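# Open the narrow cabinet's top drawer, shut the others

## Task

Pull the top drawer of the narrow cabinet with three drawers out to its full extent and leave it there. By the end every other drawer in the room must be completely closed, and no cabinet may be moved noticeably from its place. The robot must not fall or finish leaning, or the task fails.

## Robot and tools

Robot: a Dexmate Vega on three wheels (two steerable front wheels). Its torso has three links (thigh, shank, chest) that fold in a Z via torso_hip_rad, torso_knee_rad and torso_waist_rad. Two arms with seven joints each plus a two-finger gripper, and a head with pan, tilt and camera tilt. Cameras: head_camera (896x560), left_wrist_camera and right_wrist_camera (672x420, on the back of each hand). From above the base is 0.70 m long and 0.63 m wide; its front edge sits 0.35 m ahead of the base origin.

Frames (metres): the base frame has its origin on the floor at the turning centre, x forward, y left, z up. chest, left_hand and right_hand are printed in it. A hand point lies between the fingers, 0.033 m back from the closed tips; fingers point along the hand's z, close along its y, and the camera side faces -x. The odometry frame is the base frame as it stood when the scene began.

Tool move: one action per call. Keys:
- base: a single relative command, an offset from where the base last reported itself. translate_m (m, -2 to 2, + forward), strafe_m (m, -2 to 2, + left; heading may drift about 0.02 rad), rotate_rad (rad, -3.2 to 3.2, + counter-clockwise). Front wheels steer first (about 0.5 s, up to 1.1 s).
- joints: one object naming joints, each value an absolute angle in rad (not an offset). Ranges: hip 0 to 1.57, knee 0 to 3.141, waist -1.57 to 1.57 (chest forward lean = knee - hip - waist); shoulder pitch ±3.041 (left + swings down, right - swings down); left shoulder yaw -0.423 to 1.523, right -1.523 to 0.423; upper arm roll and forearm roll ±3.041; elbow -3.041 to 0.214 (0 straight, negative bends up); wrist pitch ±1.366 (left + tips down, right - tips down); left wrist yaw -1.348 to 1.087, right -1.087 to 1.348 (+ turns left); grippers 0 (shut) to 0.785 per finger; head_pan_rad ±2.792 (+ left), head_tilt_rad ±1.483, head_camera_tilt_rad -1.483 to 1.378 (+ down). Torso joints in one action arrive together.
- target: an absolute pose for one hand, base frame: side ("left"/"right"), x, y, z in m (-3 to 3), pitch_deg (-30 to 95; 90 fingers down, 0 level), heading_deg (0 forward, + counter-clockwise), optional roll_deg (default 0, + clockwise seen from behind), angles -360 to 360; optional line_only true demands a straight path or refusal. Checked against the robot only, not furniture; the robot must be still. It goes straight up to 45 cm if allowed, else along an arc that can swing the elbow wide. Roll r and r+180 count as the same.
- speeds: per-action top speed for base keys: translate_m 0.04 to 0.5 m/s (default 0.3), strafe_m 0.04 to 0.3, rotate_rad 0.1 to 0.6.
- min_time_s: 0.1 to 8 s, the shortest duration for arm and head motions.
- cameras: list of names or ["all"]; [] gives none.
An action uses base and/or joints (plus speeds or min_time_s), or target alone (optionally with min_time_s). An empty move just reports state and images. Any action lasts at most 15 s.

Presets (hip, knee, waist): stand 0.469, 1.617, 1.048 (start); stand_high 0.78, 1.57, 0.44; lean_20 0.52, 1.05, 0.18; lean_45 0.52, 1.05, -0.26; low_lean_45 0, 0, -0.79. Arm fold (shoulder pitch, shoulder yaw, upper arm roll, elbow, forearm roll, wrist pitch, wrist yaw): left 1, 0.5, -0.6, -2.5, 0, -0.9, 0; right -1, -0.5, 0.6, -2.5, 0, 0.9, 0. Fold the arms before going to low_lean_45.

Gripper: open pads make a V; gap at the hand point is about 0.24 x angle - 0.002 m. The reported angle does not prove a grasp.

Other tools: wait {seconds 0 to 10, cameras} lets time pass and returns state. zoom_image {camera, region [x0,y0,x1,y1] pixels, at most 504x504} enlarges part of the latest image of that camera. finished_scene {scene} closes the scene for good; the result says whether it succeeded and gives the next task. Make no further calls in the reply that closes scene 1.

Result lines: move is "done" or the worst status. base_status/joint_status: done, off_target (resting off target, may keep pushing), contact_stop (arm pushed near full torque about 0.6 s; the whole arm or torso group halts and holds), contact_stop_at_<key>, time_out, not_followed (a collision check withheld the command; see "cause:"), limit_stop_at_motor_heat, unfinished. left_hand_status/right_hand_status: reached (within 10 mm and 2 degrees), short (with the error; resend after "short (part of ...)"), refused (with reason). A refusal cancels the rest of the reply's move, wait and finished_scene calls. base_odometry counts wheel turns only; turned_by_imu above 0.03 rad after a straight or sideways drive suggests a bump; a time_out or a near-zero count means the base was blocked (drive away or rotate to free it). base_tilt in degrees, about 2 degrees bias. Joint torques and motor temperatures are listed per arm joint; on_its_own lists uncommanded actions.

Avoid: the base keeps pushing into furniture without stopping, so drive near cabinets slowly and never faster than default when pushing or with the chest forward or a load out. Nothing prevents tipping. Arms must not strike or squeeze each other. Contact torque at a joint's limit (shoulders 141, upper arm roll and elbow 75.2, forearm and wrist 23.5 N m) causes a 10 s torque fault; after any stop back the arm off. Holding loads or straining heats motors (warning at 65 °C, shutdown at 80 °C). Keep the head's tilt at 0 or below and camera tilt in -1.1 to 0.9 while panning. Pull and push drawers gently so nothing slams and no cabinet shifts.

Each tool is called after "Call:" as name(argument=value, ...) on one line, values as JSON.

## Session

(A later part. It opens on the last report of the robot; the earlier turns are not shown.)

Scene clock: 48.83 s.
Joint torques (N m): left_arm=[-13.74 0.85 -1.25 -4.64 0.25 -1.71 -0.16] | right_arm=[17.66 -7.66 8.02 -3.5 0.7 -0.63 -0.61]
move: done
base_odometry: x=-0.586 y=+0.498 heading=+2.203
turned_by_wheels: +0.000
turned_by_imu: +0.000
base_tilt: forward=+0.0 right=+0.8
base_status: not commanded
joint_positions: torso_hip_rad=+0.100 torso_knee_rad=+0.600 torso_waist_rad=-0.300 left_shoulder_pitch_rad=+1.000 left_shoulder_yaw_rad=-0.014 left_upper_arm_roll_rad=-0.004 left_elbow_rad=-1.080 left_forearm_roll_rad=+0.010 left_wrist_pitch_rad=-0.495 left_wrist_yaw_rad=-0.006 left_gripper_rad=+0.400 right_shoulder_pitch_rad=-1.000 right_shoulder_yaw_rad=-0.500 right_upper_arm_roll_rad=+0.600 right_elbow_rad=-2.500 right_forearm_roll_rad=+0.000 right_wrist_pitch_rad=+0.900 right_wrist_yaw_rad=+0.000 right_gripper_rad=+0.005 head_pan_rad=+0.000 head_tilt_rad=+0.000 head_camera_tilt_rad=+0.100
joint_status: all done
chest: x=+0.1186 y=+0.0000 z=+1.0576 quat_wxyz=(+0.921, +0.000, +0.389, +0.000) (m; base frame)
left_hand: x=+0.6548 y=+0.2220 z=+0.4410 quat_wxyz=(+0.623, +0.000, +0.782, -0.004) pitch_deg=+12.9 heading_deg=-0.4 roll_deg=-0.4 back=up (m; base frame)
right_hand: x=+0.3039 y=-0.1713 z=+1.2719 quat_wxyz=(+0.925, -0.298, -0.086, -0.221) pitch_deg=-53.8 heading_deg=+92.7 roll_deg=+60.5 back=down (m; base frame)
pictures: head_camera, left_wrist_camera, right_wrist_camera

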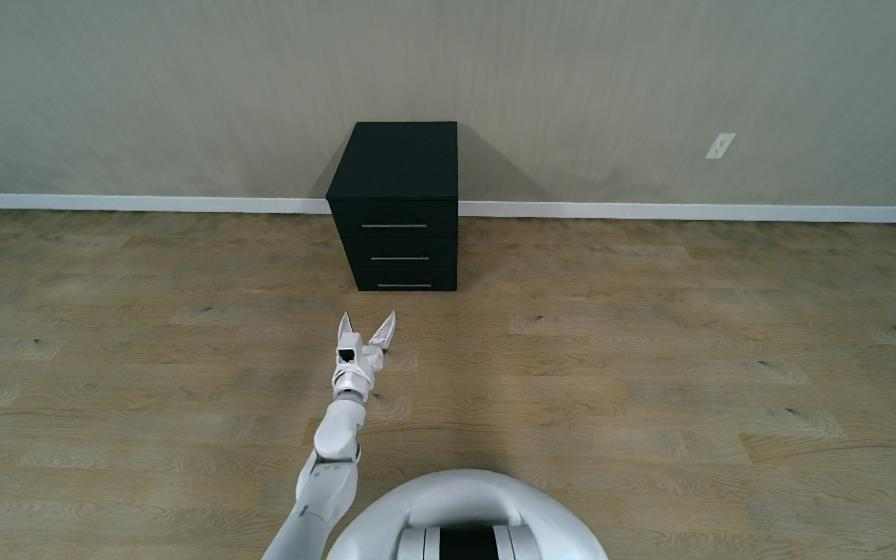

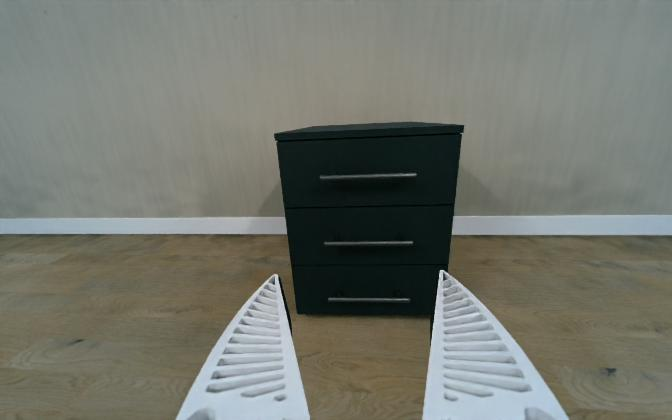

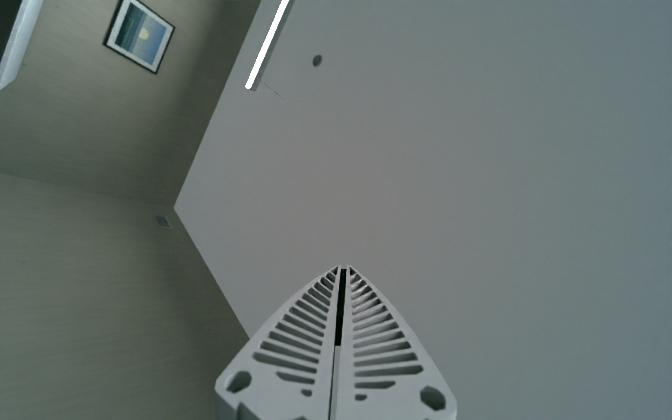

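Call:
move(target={"side": "left", "x": 0.70, "y": 0.175, "z": 0.41, "pitch_deg": 15, "heading_deg": 0, "roll_deg": -90}, cameras=["all"])

Scene clock: 54.37 s.
Joint torques (N m): left_arm=[-18.19 -4.69 -0.48 -3.77 -0.17 -0.46 -1.19] | right_arm=[17.92 -8.81 7.87 -3.44 0.9 -0.48 -0.63]
move: done
base_odometry: x=-0.586 y=+0.498 heading=+2.203
turned_by_wheels: +0.000
turned_by_imu: +0.000
base_tilt: forward=+0.1 right=+0.8
base_status: not commanded
joint_positions: torso_hip_rad=+0.100 torso_knee_rad=+0.600 torso_waist_rad=-0.300 left_shoulder_pitch_rad=+0.785 left_shoulder_yaw_rad=-0.303 left_upper_arm_roll_rad=-0.372 left_elbow_rad=-0.919 left_forearm_roll_rad=-1.099 left_wrist_pitch_rad=+0.092 left_wrist_yaw_rad=-0.484 left_gripper_rad=+0.400 right_shoulder_pitch_rad=-1.000 right_shoulder_yaw_rad=-0.500 right_upper_arm_roll_rad=+0.600 right_elbow_rad=-2.500 right_forearm_roll_rad=+0.000 right_wrist_pitch_rad=+0.900 right_wrist_yaw_rad=+0.000 right_gripper_rad=+0.005 head_pan_rad=+0.000 head_tilt_rad=+0.000 head_camera_tilt_rad=+0.100
joint_status: not commanded
chest: x=+0.1186 y=+0.0000 z=+1.0576 quat_wxyz=(+0.921, +0.000, +0.389, +0.000) (m; base frame)
left_hand: x=+0.6996 y=+0.1752 z=+0.4096 quat_wxyz=(+0.432, -0.559, +0.563, -0.429) pitch_deg=+15.1 heading_deg=+0.0 roll_deg=-89.6 (m; base frame)
left_hand_status: reached (straight line, planned for 3.8 s): 1 mm and 0.4 deg off.
right_hand: x=+0.3039 y=-0.1713 z=+1.2719 quat_wxyz=(+0.925, -0.298, -0.086, -0.221) pitch_deg=-53.8 heading_deg=+92.7 roll_deg=+60.5 back=down (m; base frame)
pictures: head_camera, left_wrist_camera, right_wrist_camera

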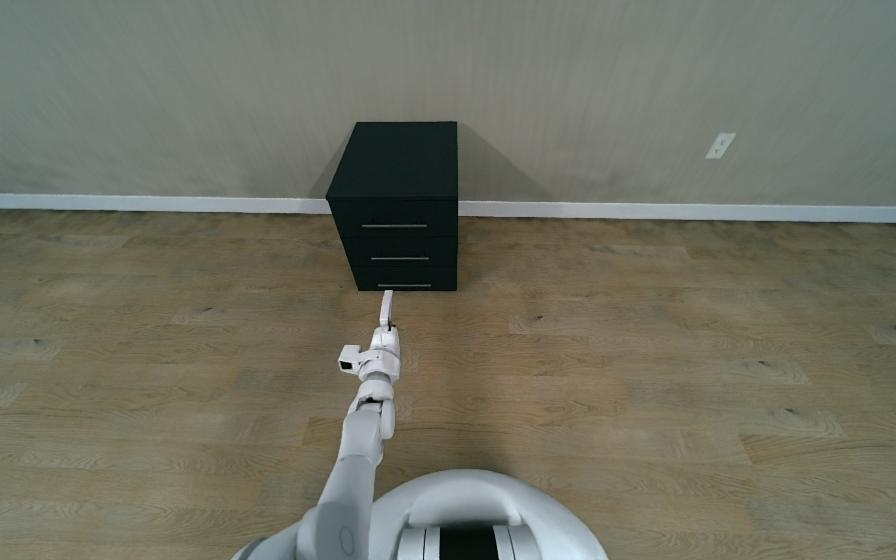

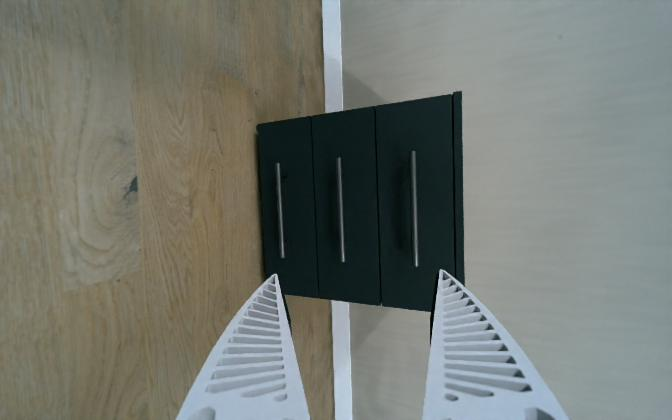

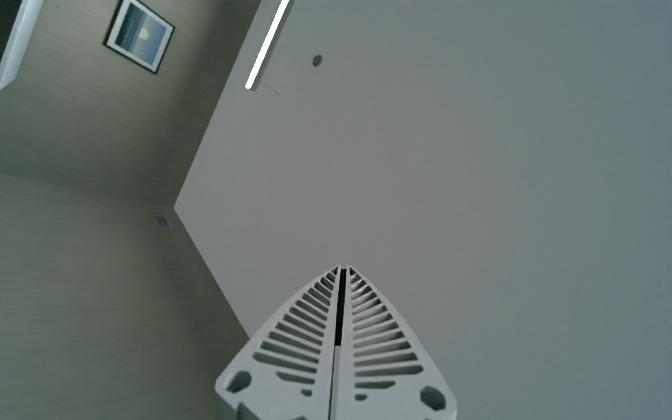

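Call:
move(target={"side": "left", "x": 0.72, "y": 0.19, "z": 0.427, "pitch_deg": 5, "heading_deg": 0, "roll_deg": -90})

Call:
move(base={"translate_m": 0.28}, cameras=["all"])

Scene clock: 56.30 s.
Joint torques (N m): left_arm=[-17.72 -6.1 -0.36 -4.48 -0.11 0 -1.21] | right_arm=[17 -8.42 7.22 -3.48 0.79 -0.45 -0.68]
move: refused
base_odometry: x=-0.586 y=+0.498 heading=+2.203
turned_by_wheels: +0.000
turned_by_imu: +0.000
base_tilt: forward=+0.0 right=+0.8
base_status: not commanded
joint_positions: torso_hip_rad=+0.100 torso_knee_rad=+0.600 torso_waist_rad=-0.300 left_shoulder_pitch_rad=+0.784 left_shoulder_yaw_rad=-0.303 left_upper_arm_roll_rad=-0.373 left_elbow_rad=-0.918 left_forearm_roll_rad=-1.103 left_wrist_pitch_rad=+0.095 left_wrist_yaw_rad=-0.484 left_gripper_rad=+0.400 right_shoulder_pitch_rad=-1.000 right_shoulder_yaw_rad=-0.500 right_upper_arm_roll_rad=+0.600 right_elbow_rad=-2.500 right_forearm_roll_rad=+0.000 right_wrist_pitch_rad=+0.900 right_wrist_yaw_rad=+0.000 right_gripper_rad=+0.005 head_pan_rad=+0.000 head_tilt_rad=+0.000 head_camera_tilt_rad=+0.100
joint_status: not commanded
chest: x=+0.1186 y=+0.0000 z=+1.0576 quat_wxyz=(+0.921, +0.000, +0.389, +0.000) (m; base frame)
left_hand: x=+0.6998 y=+0.1750 z=+0.4098 quat_wxyz=(+0.430, -0.561, +0.561, -0.430) pitch_deg=+15.0 heading_deg=+0.0 roll_deg=-90.0 (m; base frame)
left_hand_status: refused: no posture of the arm gets there (out of reach): the closest leaves the hand 0.7 cm and 0 deg from the pose. Nothing moved.
right_hand: x=+0.3039 y=-0.1713 z=+1.2719 quat_wxyz=(+0.925, -0.298, -0.086, -0.221) pitch_deg=-53.8 heading_deg=+92.7 roll_deg=+60.5 back=down (m; base frame)
pictures: none

not run: a stop came earlier in this reply.

Call:
move(target={"side": "left", "x": 0.68, "y": 0.19, "z": 0.427, "pitch_deg": 5, "heading_deg": 0, "roll_deg": -90})

Call:
move(base={"translate_m": 0.30}, cameras=["all"])

Scene clock: 59.23 s.
Joint torques (N m): left_arm=[-18.44 1.02 -1.72 -2.73 -0.05 -0.75 -1.41] | right_arm=[17.43 -7.65 7.56 -3.43 0.85 -0.72 -0.69]
move: done
base_odometry: x=-0.586 y=+0.498 heading=+2.203
turned_by_wheels: +0.000
turned_by_imu: +0.000
base_tilt: forward=+0.1 right=+0.8
base_status: not commanded
joint_positions: torso_hip_rad=+0.100 torso_knee_rad=+0.600 torso_waist_rad=-0.300 left_shoulder_pitch_rad=+0.713 left_shoulder_yaw_rad=-0.218 left_upper_arm_roll_rad=-0.403 left_elbow_rad=-0.639 left_forearm_roll_rad=-1.119 left_wrist_pitch_rad=+0.055 left_wrist_yaw_rad=-0.842 left_gripper_rad=+0.400 right_shoulder_pitch_rad=-1.000 right_shoulder_yaw_rad=-0.500 right_upper_arm_roll_rad=+0.600 right_elbow_rad=-2.500 right_forearm_roll_rad=+0.000 right_wrist_pitch_rad=+0.900 right_wrist_yaw_rad=+0.000 right_gripper_rad=+0.005 head_pan_rad=+0.000 head_tilt_rad=+0.000 head_camera_tilt_rad=+0.100
joint_status: not commanded
chest: x=+0.1186 y=+0.0000 z=+1.0576 quat_wxyz=(+0.921, +0.000, +0.389, +0.000) (m; base frame)
left_hand: x=+0.6801 y=+0.1896 z=+0.4266 quat_wxyz=(+0.477, -0.522, +0.522, -0.477) pitch_deg=+5.1 heading_deg=+0.0 roll_deg=+90.0 (m; base frame)
left_hand_status: reached (straight line, planned for 1.5 s): 1 mm and 0.1 deg off.
right_hand: x=+0.3039 y=-0.1713 z=+1.2719 quat_wxyz=(+0.925, -0.298, -0.086, -0.221) pitch_deg=-53.8 heading_deg=+92.7 roll_deg=+60.5 back=down (m; base frame)
pictures: none

Scene clock: 61.77 s.
Joint torques (N m): left_arm=[-15.75 -0.24 -2.26 -3.83 0.12 -0.38 -1.2] | right_arm=[15.35 -8.38 7.98 -4.05 1 -1.24 -0.8]
move: done
base_odometry: x=-0.763 y=+0.740 heading=+2.203
turned_by_wheels: +0.000
turned_by_imu: -0.001
base_tilt: forward=+0.2 right=+0.7
base_status: done
joint_positions: torso_hip_rad=+0.100 torso_knee_rad=+0.600 torso_waist_rad=-0.300 left_shoulder_pitch_rad=+0.712 left_shoulder_yaw_rad=-0.217 left_upper_arm_roll_rad=-0.403 left_elbow_rad=-0.636 left_forearm_roll_rad=-1.119 left_wrist_pitch_rad=+0.055 left_wrist_yaw_rad=-0.846 left_gripper_rad=+0.400 right_shoulder_pitch_rad=-1.000 right_shoulder_yaw_rad=-0.500 right_upper_arm_roll_rad=+0.600 right_elbow_rad=-2.500 right_forearm_roll_rad=+0.000 right_wrist_pitch_rad=+0.900 right_wrist_yaw_rad=+0.000 right_gripper_rad=+0.005 head_pan_rad=+0.000 head_tilt_rad=+0.000 head_camera_tilt_rad=+0.100
joint_status: not commanded
chest: x=+0.1187 y=+0.0000 z=+1.0576 quat_wxyz=(+0.921, +0.000, +0.389, +0.000) (m; base frame)
left_hand: x=+0.6799 y=+0.1898 z=+0.4268 quat_wxyz=(+0.477, -0.521, +0.521, -0.478) pitch_deg=+5.0 heading_deg=+0.0 roll_deg=+90.0 (m; base frame)
right_hand: x=+0.3039 y=-0.1712 z=+1.2718 quat_wxyz=(+0.925, -0.299, -0.086, -0.221) pitch_deg=-53.8 heading_deg=+92.7 roll_deg=+60.5 back=down (m; base frame)
pictures: head_camera, left_wrist_camera, right_wrist_camera

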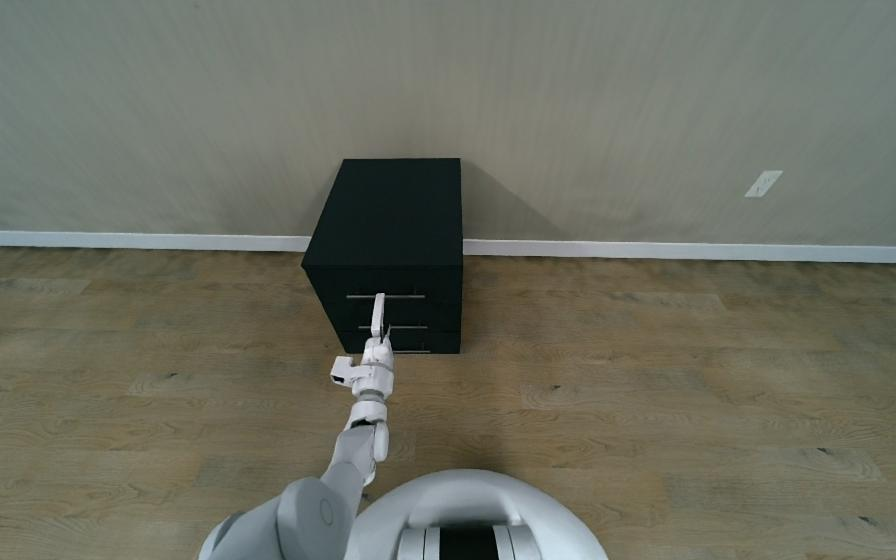

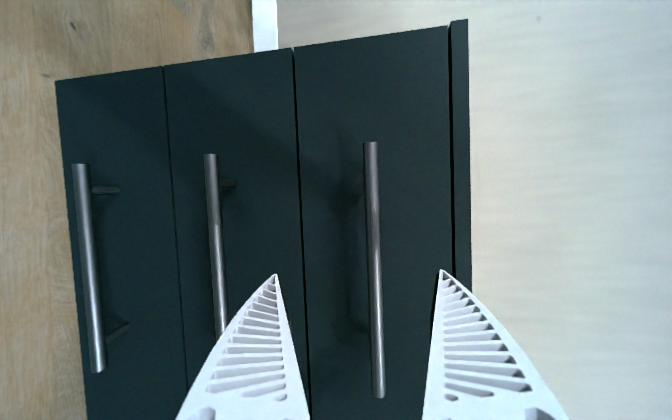

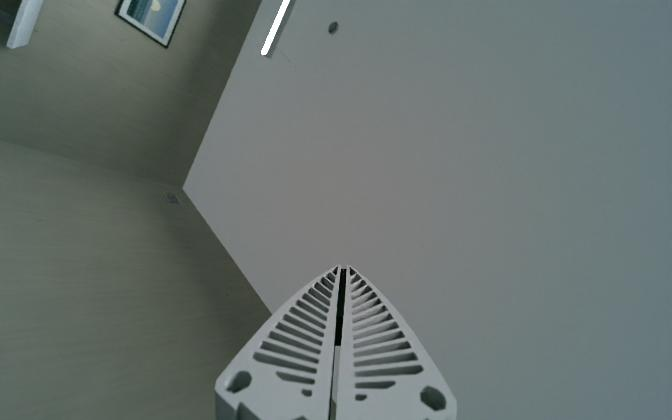

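Call:
move(target={"side": "left", "x": 0.68, "y": 0.19, "z": 0.438, "pitch_deg": 5, "heading_deg": 0, "roll_deg": 90})

Call:
move(base={"translate_m": 0.045}, cameras=["head_camera", "left_wrist_camera"])

Scene clock: 64.27 s.
Joint torques (N m): left_arm=[-6.37 -4.87 4.34 -5.29 -0.21 -0.31 -0.93] | right_arm=[16.59 -8.14 8.13 -3.02 0.98 -0.95 -0.71]
move: done
base_odometry: x=-0.763 y=+0.740 heading=+2.203
turned_by_wheels: +0.000
turned_by_imu: +0.000
base_tilt: forward=+0.1 right=+0.8
base_status: not commanded
joint_positions: torso_hip_rad=+0.100 torso_knee_rad=+0.600 torso_waist_rad=-0.300 left_shoulder_pitch_rad=+0.781 left_shoulder_yaw_rad=-0.248 left_upper_arm_roll_rad=-0.389 left_elbow_rad=-0.793 left_forearm_roll_rad=-1.121 left_wrist_pitch_rad=+0.089 left_wrist_yaw_rad=-0.771 left_gripper_rad=+0.400 right_shoulder_pitch_rad=-1.000 right_shoulder_yaw_rad=-0.500 right_upper_arm_roll_rad=+0.600 right_elbow_rad=-2.500 right_forearm_roll_rad=+0.000 right_wrist_pitch_rad=+0.900 right_wrist_yaw_rad=+0.000 right_gripper_rad=+0.005 head_pan_rad=+0.000 head_tilt_rad=+0.000 head_camera_tilt_rad=+0.100
joint_status: not commanded
chest: x=+0.1187 y=+0.0000 z=+1.0576 quat_wxyz=(+0.921, +0.000, +0.389, +0.000) (m; base frame)
left_hand: x=+0.6800 y=+0.1902 z=+0.4376 quat_wxyz=(+0.478, -0.521, +0.521, -0.478) pitch_deg=+5.0 heading_deg=+0.0 roll_deg=-90.0 (m; base frame)
left_hand_status: reached (straight line, planned for 0.8 s): 0 mm and 0.0 deg off.
right_hand: x=+0.3039 y=-0.1712 z=+1.2718 quat_wxyz=(+0.925, -0.299, -0.086, -0.221) pitch_deg=-53.8 heading_deg=+92.7 roll_deg=+60.5 back=down (m; base frame)
pictures: none

Scene clock: 65.57 s.
Joint torques (N m): left_arm=[-6.16 -5.62 4.6 -3.37 -0.31 0.09 -0.83] | right_arm=[16.84 -9.09 8.31 -3.14 0.86 -0.67 -0.84]
move: done
base_odometry: x=-0.790 y=+0.776 heading=+2.203
turned_by_wheels: +0.000
turned_by_imu: +0.000
base_tilt: forward=+0.1 right=+0.7
base_status: done
joint_positions: torso_hip_rad=+0.100 torso_knee_rad=+0.600 torso_waist_rad=-0.300 left_shoulder_pitch_rad=+0.783 left_shoulder_yaw_rad=-0.249 left_upper_arm_roll_rad=-0.389 left_elbow_rad=-0.796 left_forearm_roll_rad=-1.121 left_wrist_pitch_rad=+0.090 left_wrist_yaw_rad=-0.769 left_gripper_rad=+0.400 right_shoulder_pitch_rad=-1.000 right_shoulder_yaw_rad=-0.500 right_upper_arm_roll_rad=+0.600 right_elbow_rad=-2.500 right_forearm_roll_rad=+0.000 right_wrist_pitch_rad=+0.900 right_wrist_yaw_rad=+0.000 right_gripper_rad=+0.005 head_pan_rad=+0.000 head_tilt_rad=+0.000 head_camera_tilt_rad=+0.100
joint_status: not commanded
chest: x=+0.1187 y=+0.0000 z=+1.0576 quat_wxyz=(+0.921, +0.000, +0.389, +0.000) (m; base frame)
left_hand: x=+0.6800 y=+0.1902 z=+0.4379 quat_wxyz=(+0.478, -0.521, +0.521, -0.478) pitch_deg=+5.0 heading_deg=+0.0 roll_deg=-90.0 (m; base frame)
right_hand: x=+0.3039 y=-0.1712 z=+1.2718 quat_wxyz=(+0.925, -0.299, -0.086, -0.221) pitch_deg=-53.8 heading_deg=+92.7 roll_deg=+60.5 back=down (m; base frame)
pictures: head_camera, left_wrist_camera

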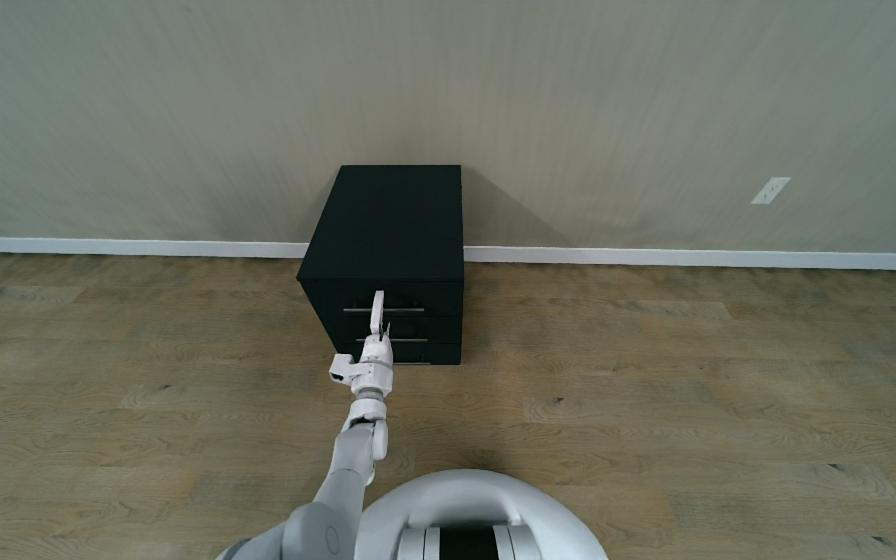

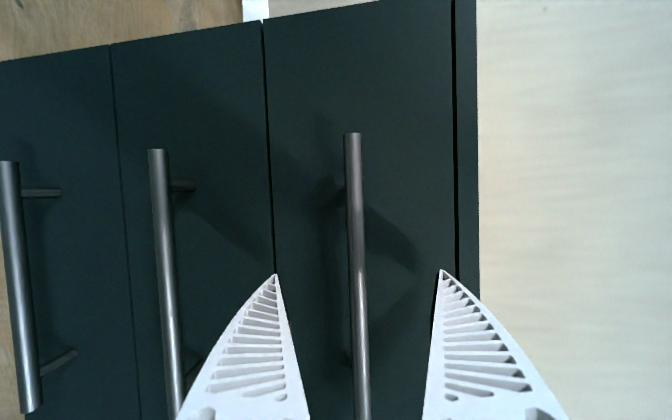

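Call:
move(joints={"left_gripper_rad": 0.0}, cameras=["head_camera", "left_wrist_camera"])

Scene clock: 67.07 s.
Joint torques (N m): left_arm=[-6.36 -3.99 3.66 -3.39 -0.34 -0.17 -0.87] | right_arm=[17.05 -7.95 7.98 -2.68 0.91 -1.16 -0.62]
move: done
base_odometry: x=-0.790 y=+0.776 heading=+2.203
turned_by_wheels: +0.000
turned_by_imu: +0.000
base_tilt: forward=+0.1 right=+0.7
base_status: not commanded
joint_positions: torso_hip_rad=+0.100 torso_knee_rad=+0.600 torso_waist_rad=-0.300 left_shoulder_pitch_rad=+0.783 left_shoulder_yaw_rad=-0.249 left_upper_arm_roll_rad=-0.389 left_elbow_rad=-0.796 left_forearm_roll_rad=-1.121 left_wrist_pitch_rad=+0.090 left_wrist_yaw_rad=-0.769 left_gripper_rad=+0.000 right_shoulder_pitch_rad=-1.000 right_shoulder_yaw_rad=-0.500 right_upper_arm_roll_rad=+0.600 right_elbow_rad=-2.500 right_forearm_roll_rad=+0.000 right_wrist_pitch_rad=+0.900 right_wrist_yaw_rad=+0.000 right_gripper_rad=+0.005 head_pan_rad=+0.000 head_tilt_rad=+0.000 head_camera_tilt_rad=+0.100
joint_status: all done
chest: x=+0.1187 y=+0.0000 z=+1.0576 quat_wxyz=(+0.921, +0.000, +0.389, +0.000) (m; base frame)
left_hand: x=+0.6800 y=+0.1902 z=+0.4380 quat_wxyz=(+0.478, -0.521, +0.521, -0.478) pitch_deg=+5.0 heading_deg=+0.0 roll_deg=-90.0 (m; base frame)
right_hand: x=+0.3039 y=-0.1712 z=+1.2718 quat_wxyz=(+0.925, -0.299, -0.086, -0.221) pitch_deg=-53.8 heading_deg=+92.7 roll_deg=+60.5 back=down (m; base frame)
pictures: head_camera, left_wrist_camera

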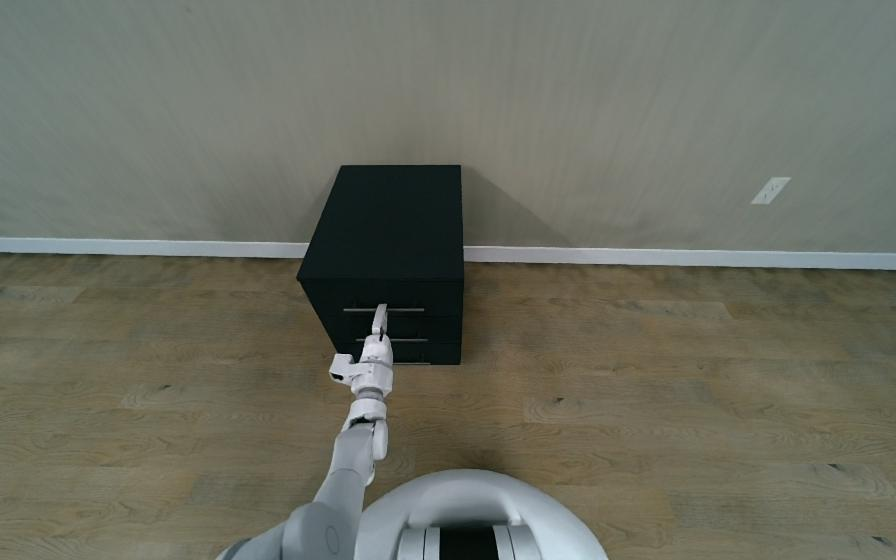

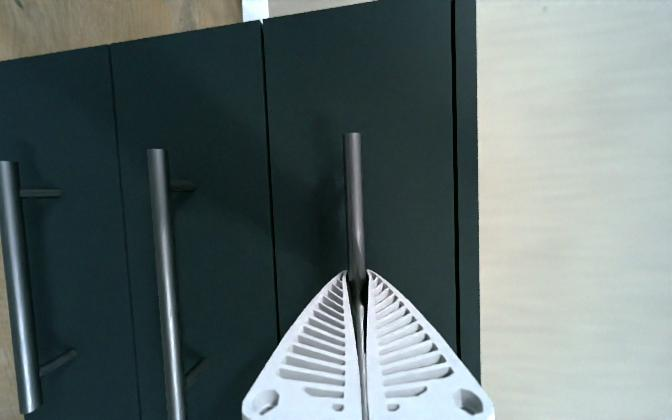

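Call:
move(base={"translate_m": -0.12}, speeds={"translate_m": 0.08}, cameras=["head_camera", "left_wrist_camera"])

Scene clock: 69.53 s.
Joint torques (N m): left_arm=[-7.16 -5.04 2.94 -3.47 0.35 -0.46 -0.94] | right_arm=[16.32 -7.54 7.69 -2.27 0.92 -0.78 -0.7]
move: done
base_odometry: x=-0.719 y=+0.679 heading=+2.203
turned_by_wheels: +0.000
turned_by_imu: +0.001
base_tilt: forward=+0.1 right=+0.8
base_status: done
joint_positions: torso_hip_rad=+0.100 torso_knee_rad=+0.600 torso_waist_rad=-0.300 left_shoulder_pitch_rad=+0.783 left_shoulder_yaw_rad=-0.249 left_upper_arm_roll_rad=-0.389 left_elbow_rad=-0.797 left_forearm_roll_rad=-1.121 left_wrist_pitch_rad=+0.090 left_wrist_yaw_rad=-0.769 left_gripper_rad=+0.000 right_shoulder_pitch_rad=-1.000 right_shoulder_yaw_rad=-0.500 right_upper_arm_roll_rad=+0.600 right_elbow_rad=-2.500 right_forearm_roll_rad=+0.000 right_wrist_pitch_rad=+0.900 right_wrist_yaw_rad=+0.000 right_gripper_rad=+0.005 head_pan_rad=+0.000 head_tilt_rad=+0.000 head_camera_tilt_rad=+0.100
joint_status: not commanded
chest: x=+0.1186 y=+0.0000 z=+1.0576 quat_wxyz=(+0.921, +0.000, +0.389, +0.000) (m; base frame)
left_hand: x=+0.6800 y=+0.1902 z=+0.4380 quat_wxyz=(+0.478, -0.521, +0.521, -0.478) pitch_deg=+5.0 heading_deg=+0.0 roll_deg=-90.0 (m; base frame)
right_hand: x=+0.3039 y=-0.1712 z=+1.2719 quat_wxyz=(+0.925, -0.299, -0.086, -0.221) pitch_deg=-53.8 heading_deg=+92.7 roll_deg=+60.5 back=down (m; base frame)
pictures: head_camera, left_wrist_camera

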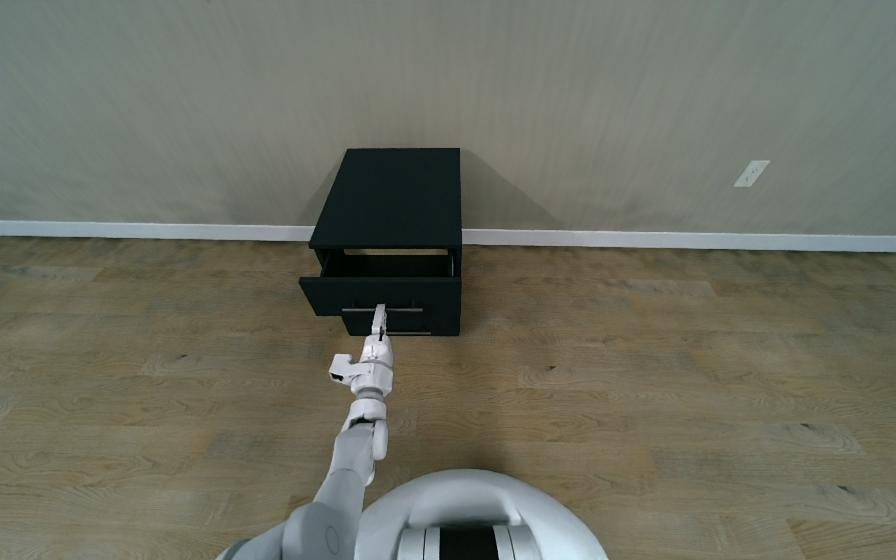

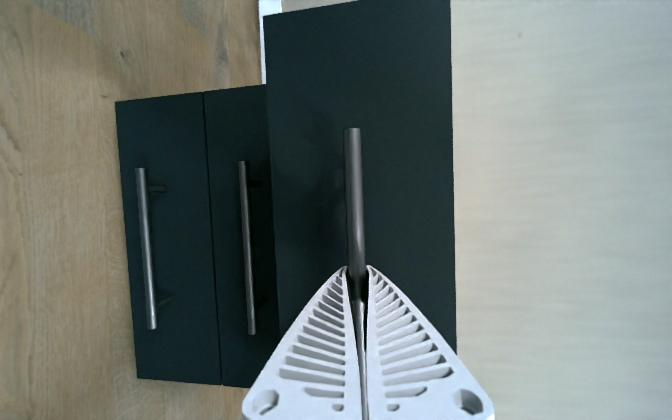

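Call:
move(base={"translate_m": -0.15}, speeds={"translate_m": 0.08}, cameras=["head_camera", "left_wrist_camera"])

Call:
move(base={"translate_m": -0.06}, speeds={"translate_m": 0.05}, cameras=["head_camera", "left_wrist_camera"])

Scene clock: 72.47 s.
Joint torques (N m): left_arm=[-8.5 -4.46 2.95 -2.83 1.45 1.77 -0.97] | right_arm=[16.85 -7.31 7.79 -2.81 0.97 -0.88 -0.73]
move: done
base_odometry: x=-0.630 y=+0.558 heading=+2.203
turned_by_wheels: +0.000
turned_by_imu: +0.000
base_tilt: forward=+0.0 right=+0.8
base_status: done
joint_positions: torso_hip_rad=+0.100 torso_knee_rad=+0.600 torso_waist_rad=-0.300 left_shoulder_pitch_rad=+0.783 left_shoulder_yaw_rad=-0.249 left_upper_arm_roll_rad=-0.389 left_elbow_rad=-0.797 left_forearm_roll_rad=-1.122 left_wrist_pitch_rad=+0.090 left_wrist_yaw_rad=-0.769 left_gripper_rad=+0.000 right_shoulder_pitch_rad=-1.000 right_shoulder_yaw_rad=-0.500 right_upper_arm_roll_rad=+0.600 right_elbow_rad=-2.500 right_forearm_roll_rad=+0.000 right_wrist_pitch_rad=+0.900 right_wrist_yaw_rad=+0.000 right_gripper_rad=+0.005 head_pan_rad=+0.000 head_tilt_rad=+0.000 head_camera_tilt_rad=+0.100
joint_status: not commanded
chest: x=+0.1186 y=+0.0000 z=+1.0576 quat_wxyz=(+0.921, +0.000, +0.389, +0.000) (m; base frame)
left_hand: x=+0.6800 y=+0.1904 z=+0.4380 quat_wxyz=(+0.478, -0.521, +0.521, -0.477) pitch_deg=+5.0 heading_deg=+0.0 roll_deg=-90.0 (m; base frame)
right_hand: x=+0.3039 y=-0.1712 z=+1.2719 quat_wxyz=(+0.925, -0.299, -0.086, -0.221) pitch_deg=-53.8 heading_deg=+92.7 roll_deg=+60.4 back=down (m; base frame)
pictures: head_camera, left_wrist_camera

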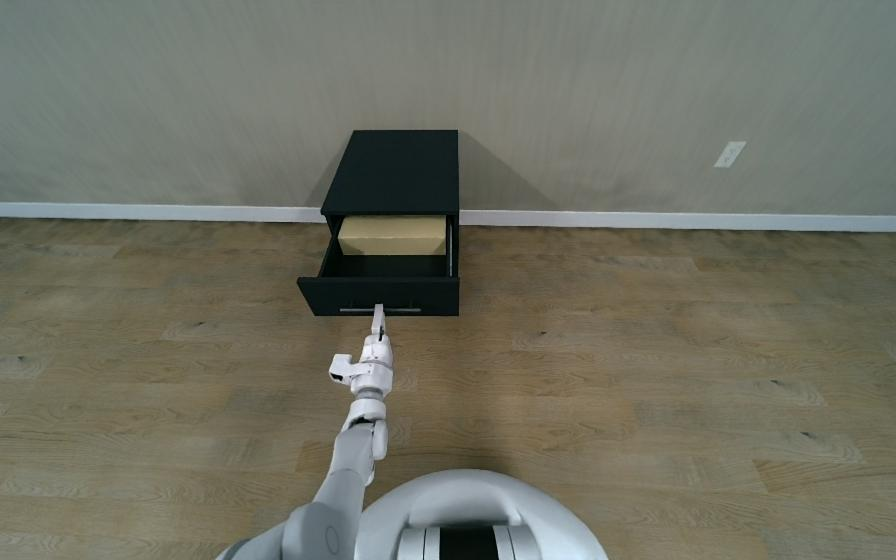

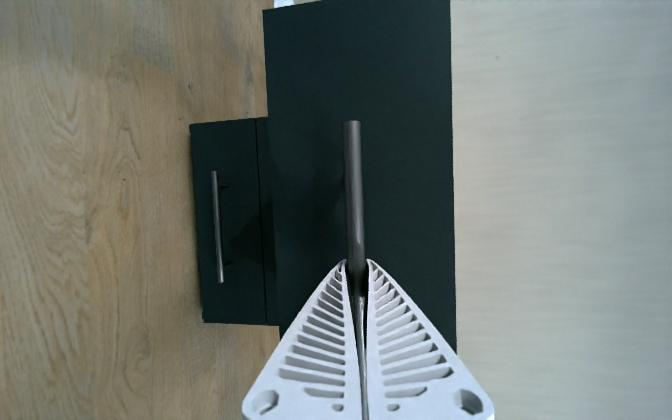

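Scene clock: 74.37 s.
Joint torques (N m): left_arm=[-9.01 -5.83 4 -2.92 2.21 2.25 -1.09] | right_arm=[16.54 -7.91 7.73 -3.07 0.7 -0.52 -0.78]
move: done
base_odometry: x=-0.595 y=+0.510 heading=+2.202
turned_by_wheels: -0.001
turned_by_imu: -0.001
base_tilt: forward=+0.1 right=+0.8
base_status: done
joint_positions: torso_hip_rad=+0.100 torso_knee_rad=+0.600 torso_waist_rad=-0.300 left_shoulder_pitch_rad=+0.783 left_shoulder_yaw_rad=-0.249 left_upper_arm_roll_rad=-0.389 left_elbow_rad=-0.797 left_forearm_roll_rad=-1.122 left_wrist_pitch_rad=+0.090 left_wrist_yaw_rad=-0.769 left_gripper_rad=+0.000 right_shoulder_pitch_rad=-1.000 right_shoulder_yaw_rad=-0.500 right_upper_arm_roll_rad=+0.600 right_elbow_rad=-2.500 right_forearm_roll_rad=+0.000 right_wrist_pitch_rad=+0.900 right_wrist_yaw_rad=+0.000 right_gripper_rad=+0.005 head_pan_rad=+0.000 head_tilt_rad=+0.000 head_camera_tilt_rad=+0.100
joint_status: not commanded
chest: x=+0.1186 y=+0.0000 z=+1.0576 quat_wxyz=(+0.921, +0.000, +0.389, +0.000) (m; base frame)
left_hand: x=+0.6800 y=+0.1905 z=+0.4380 quat_wxyz=(+0.478, -0.522, +0.521, -0.477) pitch_deg=+5.0 heading_deg=+0.1 roll_deg=-90.0 (m; base frame)
right_hand: x=+0.3039 y=-0.1712 z=+1.2719 quat_wxyz=(+0.925, -0.299, -0.086, -0.221) pitch_deg=-53.8 heading_deg=+92.7 roll_deg=+60.4 back=down (m; base frame)
pictures: head_camera, left_wrist_camera

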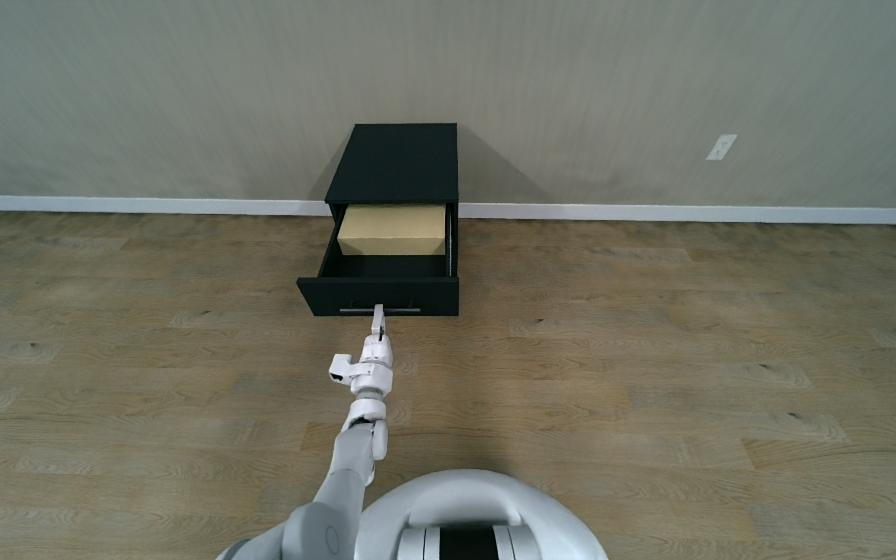

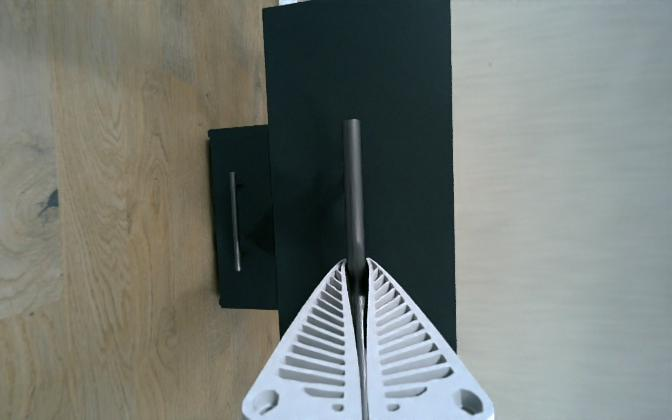

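Call:
move(base={"translate_m": -0.06}, speeds={"translate_m": 0.05}, cameras=["head_camera", "left_wrist_camera"])

Call:
move(base={"translate_m": -0.04}, speeds={"translate_m": 0.05}, cameras=["head_camera", "left_wrist_camera"])

Scene clock: 76.47 s.
Joint torques (N m): left_arm=[-8.33 -5.04 3.37 -3.72 0.9 0.56 -0.9] | right_arm=[15.83 -7.51 7.43 -3.04 0.88 -0.88 -0.81]
move: done
base_odometry: x=-0.559 y=+0.461 heading=+2.202
turned_by_wheels: -0.001
turned_by_imu: -0.001
base_tilt: forward=+0.1 right=+0.8
base_status: done
joint_positions: torso_hip_rad=+0.100 torso_knee_rad=+0.600 torso_waist_rad=-0.300 left_shoulder_pitch_rad=+0.783 left_shoulder_yaw_rad=-0.249 left_upper_arm_roll_rad=-0.389 left_elbow_rad=-0.797 left_forearm_roll_rad=-1.122 left_wrist_pitch_rad=+0.090 left_wrist_yaw_rad=-0.769 left_gripper_rad=+0.000 right_shoulder_pitch_rad=-1.000 right_shoulder_yaw_rad=-0.500 right_upper_arm_roll_rad=+0.600 right_elbow_rad=-2.500 right_forearm_roll_rad=+0.000 right_wrist_pitch_rad=+0.900 right_wrist_yaw_rad=+0.000 right_gripper_rad=+0.005 head_pan_rad=+0.000 head_tilt_rad=+0.000 head_camera_tilt_rad=+0.100
joint_status: not commanded
chest: x=+0.1186 y=+0.0000 z=+1.0576 quat_wxyz=(+0.921, +0.000, +0.389, +0.000) (m; base frame)
left_hand: x=+0.6800 y=+0.1903 z=+0.4380 quat_wxyz=(+0.478, -0.521, +0.521, -0.478) pitch_deg=+5.0 heading_deg=+0.0 roll_deg=-90.0 (m; base frame)
right_hand: x=+0.3038 y=-0.1712 z=+1.2719 quat_wxyz=(+0.925, -0.299, -0.086, -0.221) pitch_deg=-53.8 heading_deg=+92.7 roll_deg=+60.4 back=down (m; base frame)
pictures: head_camera, left_wrist_camera

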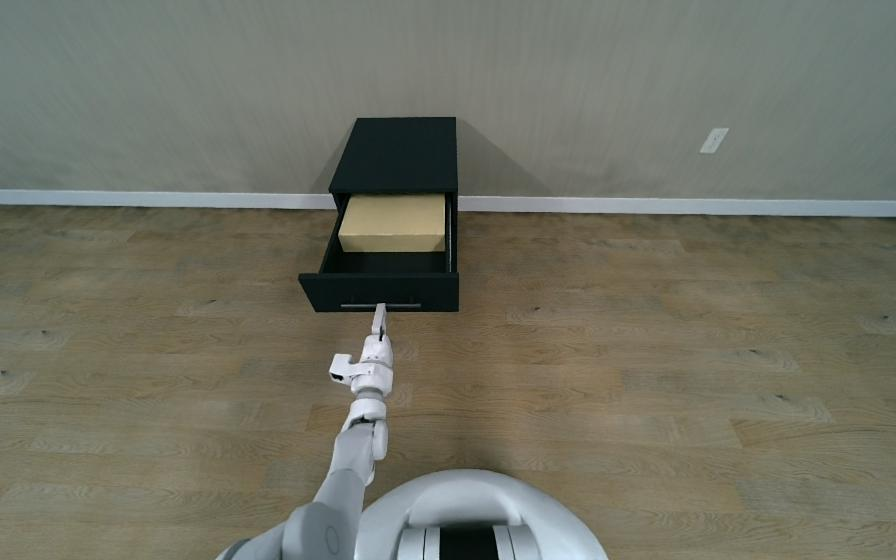

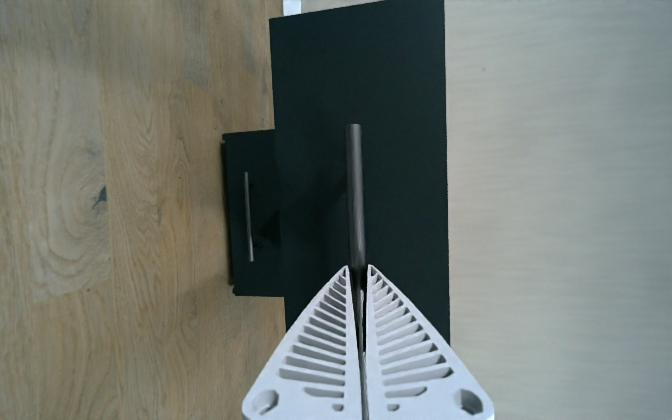

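Scene clock: 78.00 s.
Joint torques (N m): left_arm=[-8.56 -3.59 4.32 -3.99 0.21 0.4 -0.64] | right_arm=[16.24 -8 7.72 -3.69 0.81 -1.01 -0.94]
move: done
base_odometry: x=-0.536 y=+0.429 heading=+2.201
turned_by_wheels: -0.001
turned_by_imu: -0.001
base_tilt: forward=+0.0 right=+0.8
base_status: done
joint_positions: torso_hip_rad=+0.100 torso_knee_rad=+0.600 torso_waist_rad=-0.300 left_shoulder_pitch_rad=+0.783 left_shoulder_yaw_rad=-0.249 left_upper_arm_roll_rad=-0.389 left_elbow_rad=-0.797 left_forearm_roll_rad=-1.121 left_wrist_pitch_rad=+0.090 left_wrist_yaw_rad=-0.769 left_gripper_rad=+0.000 right_shoulder_pitch_rad=-1.000 right_shoulder_yaw_rad=-0.500 right_upper_arm_roll_rad=+0.600 right_elbow_rad=-2.500 right_forearm_roll_rad=+0.000 right_wrist_pitch_rad=+0.900 right_wrist_yaw_rad=+0.000 right_gripper_rad=+0.005 head_pan_rad=+0.000 head_tilt_rad=+0.000 head_camera_tilt_rad=+0.100
joint_status: not commanded
chest: x=+0.1186 y=+0.0000 z=+1.0576 quat_wxyz=(+0.921, +0.000, +0.389, +0.000) (m; base frame)
left_hand: x=+0.6800 y=+0.1902 z=+0.4380 quat_wxyz=(+0.478, -0.521, +0.521, -0.478) pitch_deg=+5.0 heading_deg=+0.0 roll_deg=-90.0 (m; base frame)
right_hand: x=+0.3038 y=-0.1712 z=+1.2719 quat_wxyz=(+0.925, -0.299, -0.086, -0.221) pitch_deg=-53.8 heading_deg=+92.7 roll_deg=+60.4 back=down (m; base frame)
pictures: head_camera, left_wrist_camera

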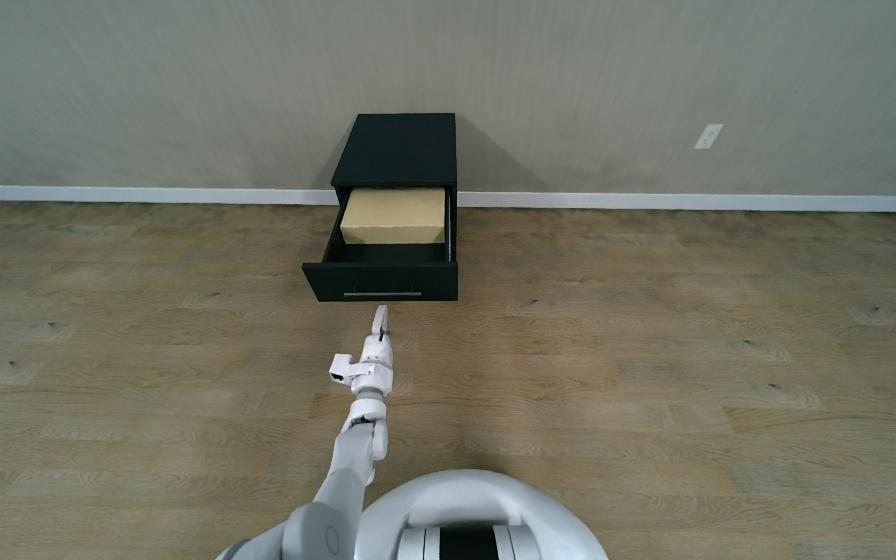

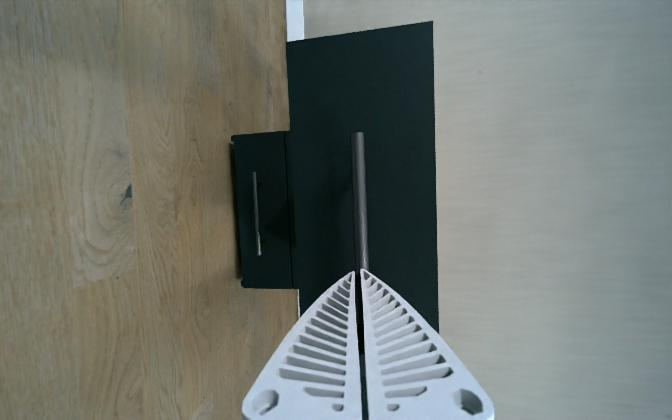

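Call:
move(joints={"left_gripper_rad": 0.4})

Call:
move(base={"translate_m": 0.045}, speeds={"translate_m": 0.05}, cameras=["head_camera", "left_wrist_camera"])

Call:
move(joints={"left_gripper_rad": 0.0}, cameras=["head_camera", "left_wrist_camera"])

Scene clock: 79.30 s.
Joint torques (N m): left_arm=[-10.33 -5.88 3.59 -3.8 0.2 -0.12 -0.87] | right_arm=[16.51 -8.02 7.94 -3.57 1.01 -1.16 -1.02]
move: done
base_odometry: x=-0.536 y=+0.429 heading=+2.201
turned_by_wheels: +0.000
turned_by_imu: +0.000
base_tilt: forward=+0.1 right=+0.8
base_status: not commanded
joint_positions: torso_hip_rad=+0.100 torso_knee_rad=+0.600 torso_waist_rad=-0.300 left_shoulder_pitch_rad=+0.783 left_shoulder_yaw_rad=-0.249 left_upper_arm_roll_rad=-0.389 left_elbow_rad=-0.797 left_forearm_roll_rad=-1.121 left_wrist_pitch_rad=+0.090 left_wrist_yaw_rad=-0.769 left_gripper_rad=+0.400 right_shoulder_pitch_rad=-1.000 right_shoulder_yaw_rad=-0.500 right_upper_arm_roll_rad=+0.600 right_elbow_rad=-2.500 right_forearm_roll_rad=+0.000 right_wrist_pitch_rad=+0.900 right_wrist_yaw_rad=+0.000 right_gripper_rad=+0.005 head_pan_rad=+0.000 head_tilt_rad=+0.000 head_camera_tilt_rad=+0.100
joint_status: all done
chest: x=+0.1186 y=+0.0000 z=+1.0576 quat_wxyz=(+0.921, +0.000, +0.389, +0.000) (m; base frame)
left_hand: x=+0.6800 y=+0.1902 z=+0.4380 quat_wxyz=(+0.478, -0.521, +0.521, -0.478) pitch_deg=+5.0 heading_deg=+0.0 roll_deg=-90.0 (m; base frame)
right_hand: x=+0.3038 y=-0.1712 z=+1.2719 quat_wxyz=(+0.925, -0.299, -0.086, -0.221) pitch_deg=-53.8 heading_deg=+92.7 roll_deg=+60.4 back=down (m; base frame)
pictures: none

Scene clock: 80.93 s.
Joint torques (N m): left_arm=[-9.26 -5.24 3.66 -3.56 0.14 -0.02 -1.05] | right_arm=[15.42 -8.26 7.63 -2.42 0.92 -0.72 -0.84]
move: done
base_odometry: x=-0.563 y=+0.465 heading=+2.201
turned_by_wheels: +0.000
turned_by_imu: +0.000
base_tilt: forward=+0.1 right=+0.7
base_status: done
joint_positions: torso_hip_rad=+0.100 torso_knee_rad=+0.600 torso_waist_rad=-0.300 left_shoulder_pitch_rad=+0.783 left_shoulder_yaw_rad=-0.249 left_upper_arm_roll_rad=-0.389 left_elbow_rad=-0.796 left_forearm_roll_rad=-1.121 left_wrist_pitch_rad=+0.090 left_wrist_yaw_rad=-0.769 left_gripper_rad=+0.400 right_shoulder_pitch_rad=-1.000 right_shoulder_yaw_rad=-0.500 right_upper_arm_roll_rad=+0.600 right_elbow_rad=-2.500 right_forearm_roll_rad=+0.000 right_wrist_pitch_rad=+0.900 right_wrist_yaw_rad=+0.000 right_gripper_rad=+0.005 head_pan_rad=+0.000 head_tilt_rad=+0.000 head_camera_tilt_rad=+0.100
joint_status: not commanded
chest: x=+0.1187 y=+0.0000 z=+1.0576 quat_wxyz=(+0.921, +0.000, +0.389, +0.000) (m; base frame)
left_hand: x=+0.6800 y=+0.1902 z=+0.4379 quat_wxyz=(+0.478, -0.521, +0.521, -0.478) pitch_deg=+5.0 heading_deg=+0.0 roll_deg=-90.0 (m; base frame)
right_hand: x=+0.3039 y=-0.1712 z=+1.2718 quat_wxyz=(+0.925, -0.299, -0.086, -0.221) pitch_deg=-53.8 heading_deg=+92.7 roll_deg=+60.5 back=down (m; base frame)
pictures: head_camera, left_wrist_camera

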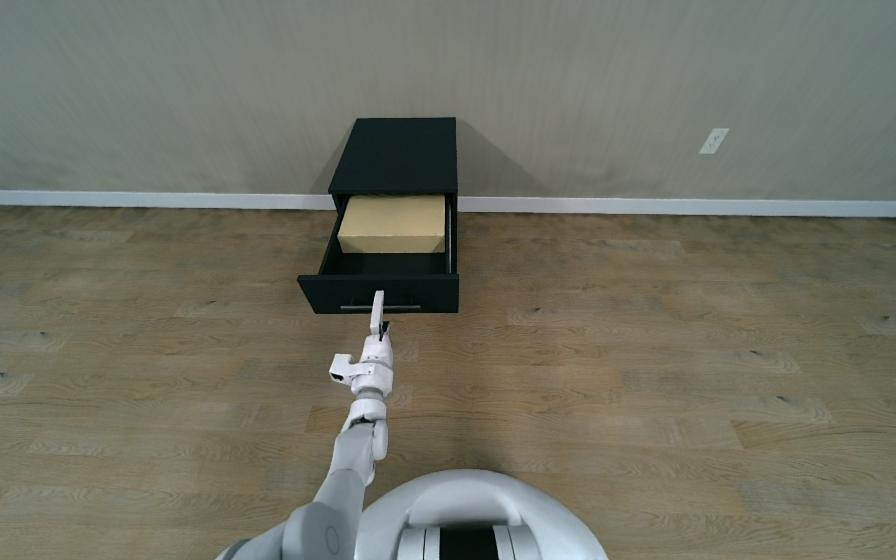

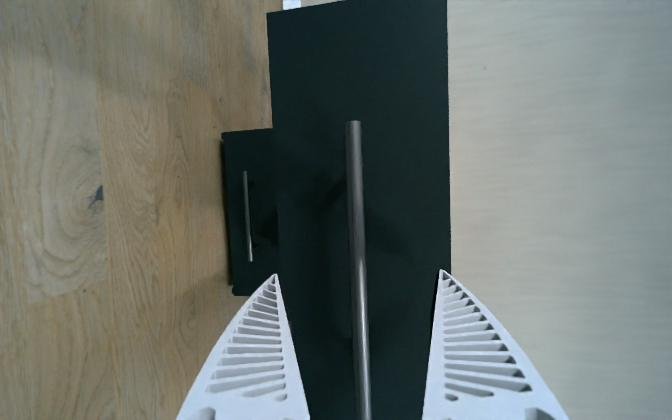

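Scene clock: 81.90 s.
Joint torques (N m): left_arm=[-9.39 -3.6 3.91 -3.92 0.07 -0.02 -0.77] | right_arm=[15.29 -7.04 7.57 -2.67 0.93 -0.39 -0.54]
move: done
base_odometry: x=-0.563 y=+0.465 heading=+2.201
turned_by_wheels: +0.000
turned_by_imu: +0.000
base_tilt: forward=+0.1 right=+0.8
base_status: not commanded
joint_positions: torso_hip_rad=+0.100 torso_knee_rad=+0.600 torso_waist_rad=-0.300 left_shoulder_pitch_rad=+0.783 left_shoulder_yaw_rad=-0.249 left_upper_arm_roll_rad=-0.389 left_elbow_rad=-0.796 left_forearm_roll_rad=-1.121 left_wrist_pitch_rad=+0.090 left_wrist_yaw_rad=-0.769 left_gripper_rad=+0.000 right_shoulder_pitch_rad=-1.000 right_shoulder_yaw_rad=-0.500 right_upper_arm_roll_rad=+0.600 right_elbow_rad=-2.500 right_forearm_roll_rad=+0.000 right_wrist_pitch_rad=+0.900 right_wrist_yaw_rad=+0.000 right_gripper_rad=+0.005 head_pan_rad=+0.000 head_tilt_rad=+0.000 head_camera_tilt_rad=+0.100
joint_status: all done
chest: x=+0.1187 y=+0.0000 z=+1.0576 quat_wxyz=(+0.921, +0.000, +0.389, +0.000) (m; base frame)
left_hand: x=+0.6800 y=+0.1902 z=+0.4379 quat_wxyz=(+0.478, -0.521, +0.521, -0.478) pitch_deg=+5.0 heading_deg=+0.0 roll_deg=-90.0 (m; base frame)
right_hand: x=+0.3039 y=-0.1712 z=+1.2718 quat_wxyz=(+0.925, -0.299, -0.086, -0.221) pitch_deg=-53.8 heading_deg=+92.7 roll_deg=+60.5 back=down (m; base frame)
pictures: head_camera, left_wrist_camera

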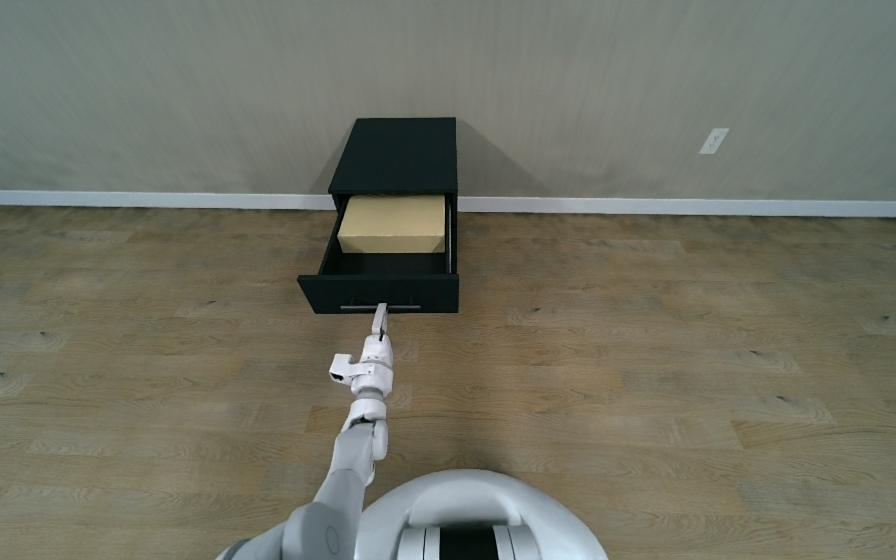

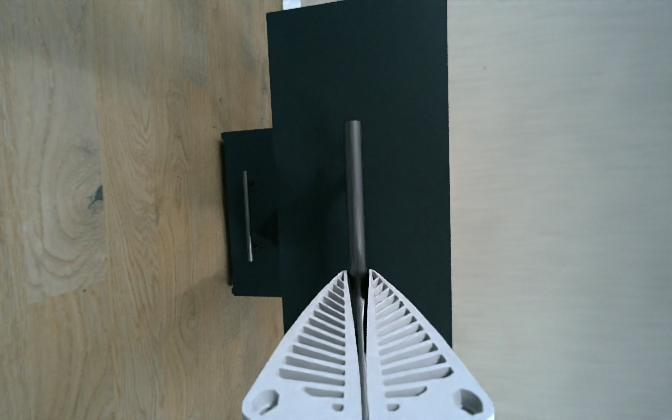

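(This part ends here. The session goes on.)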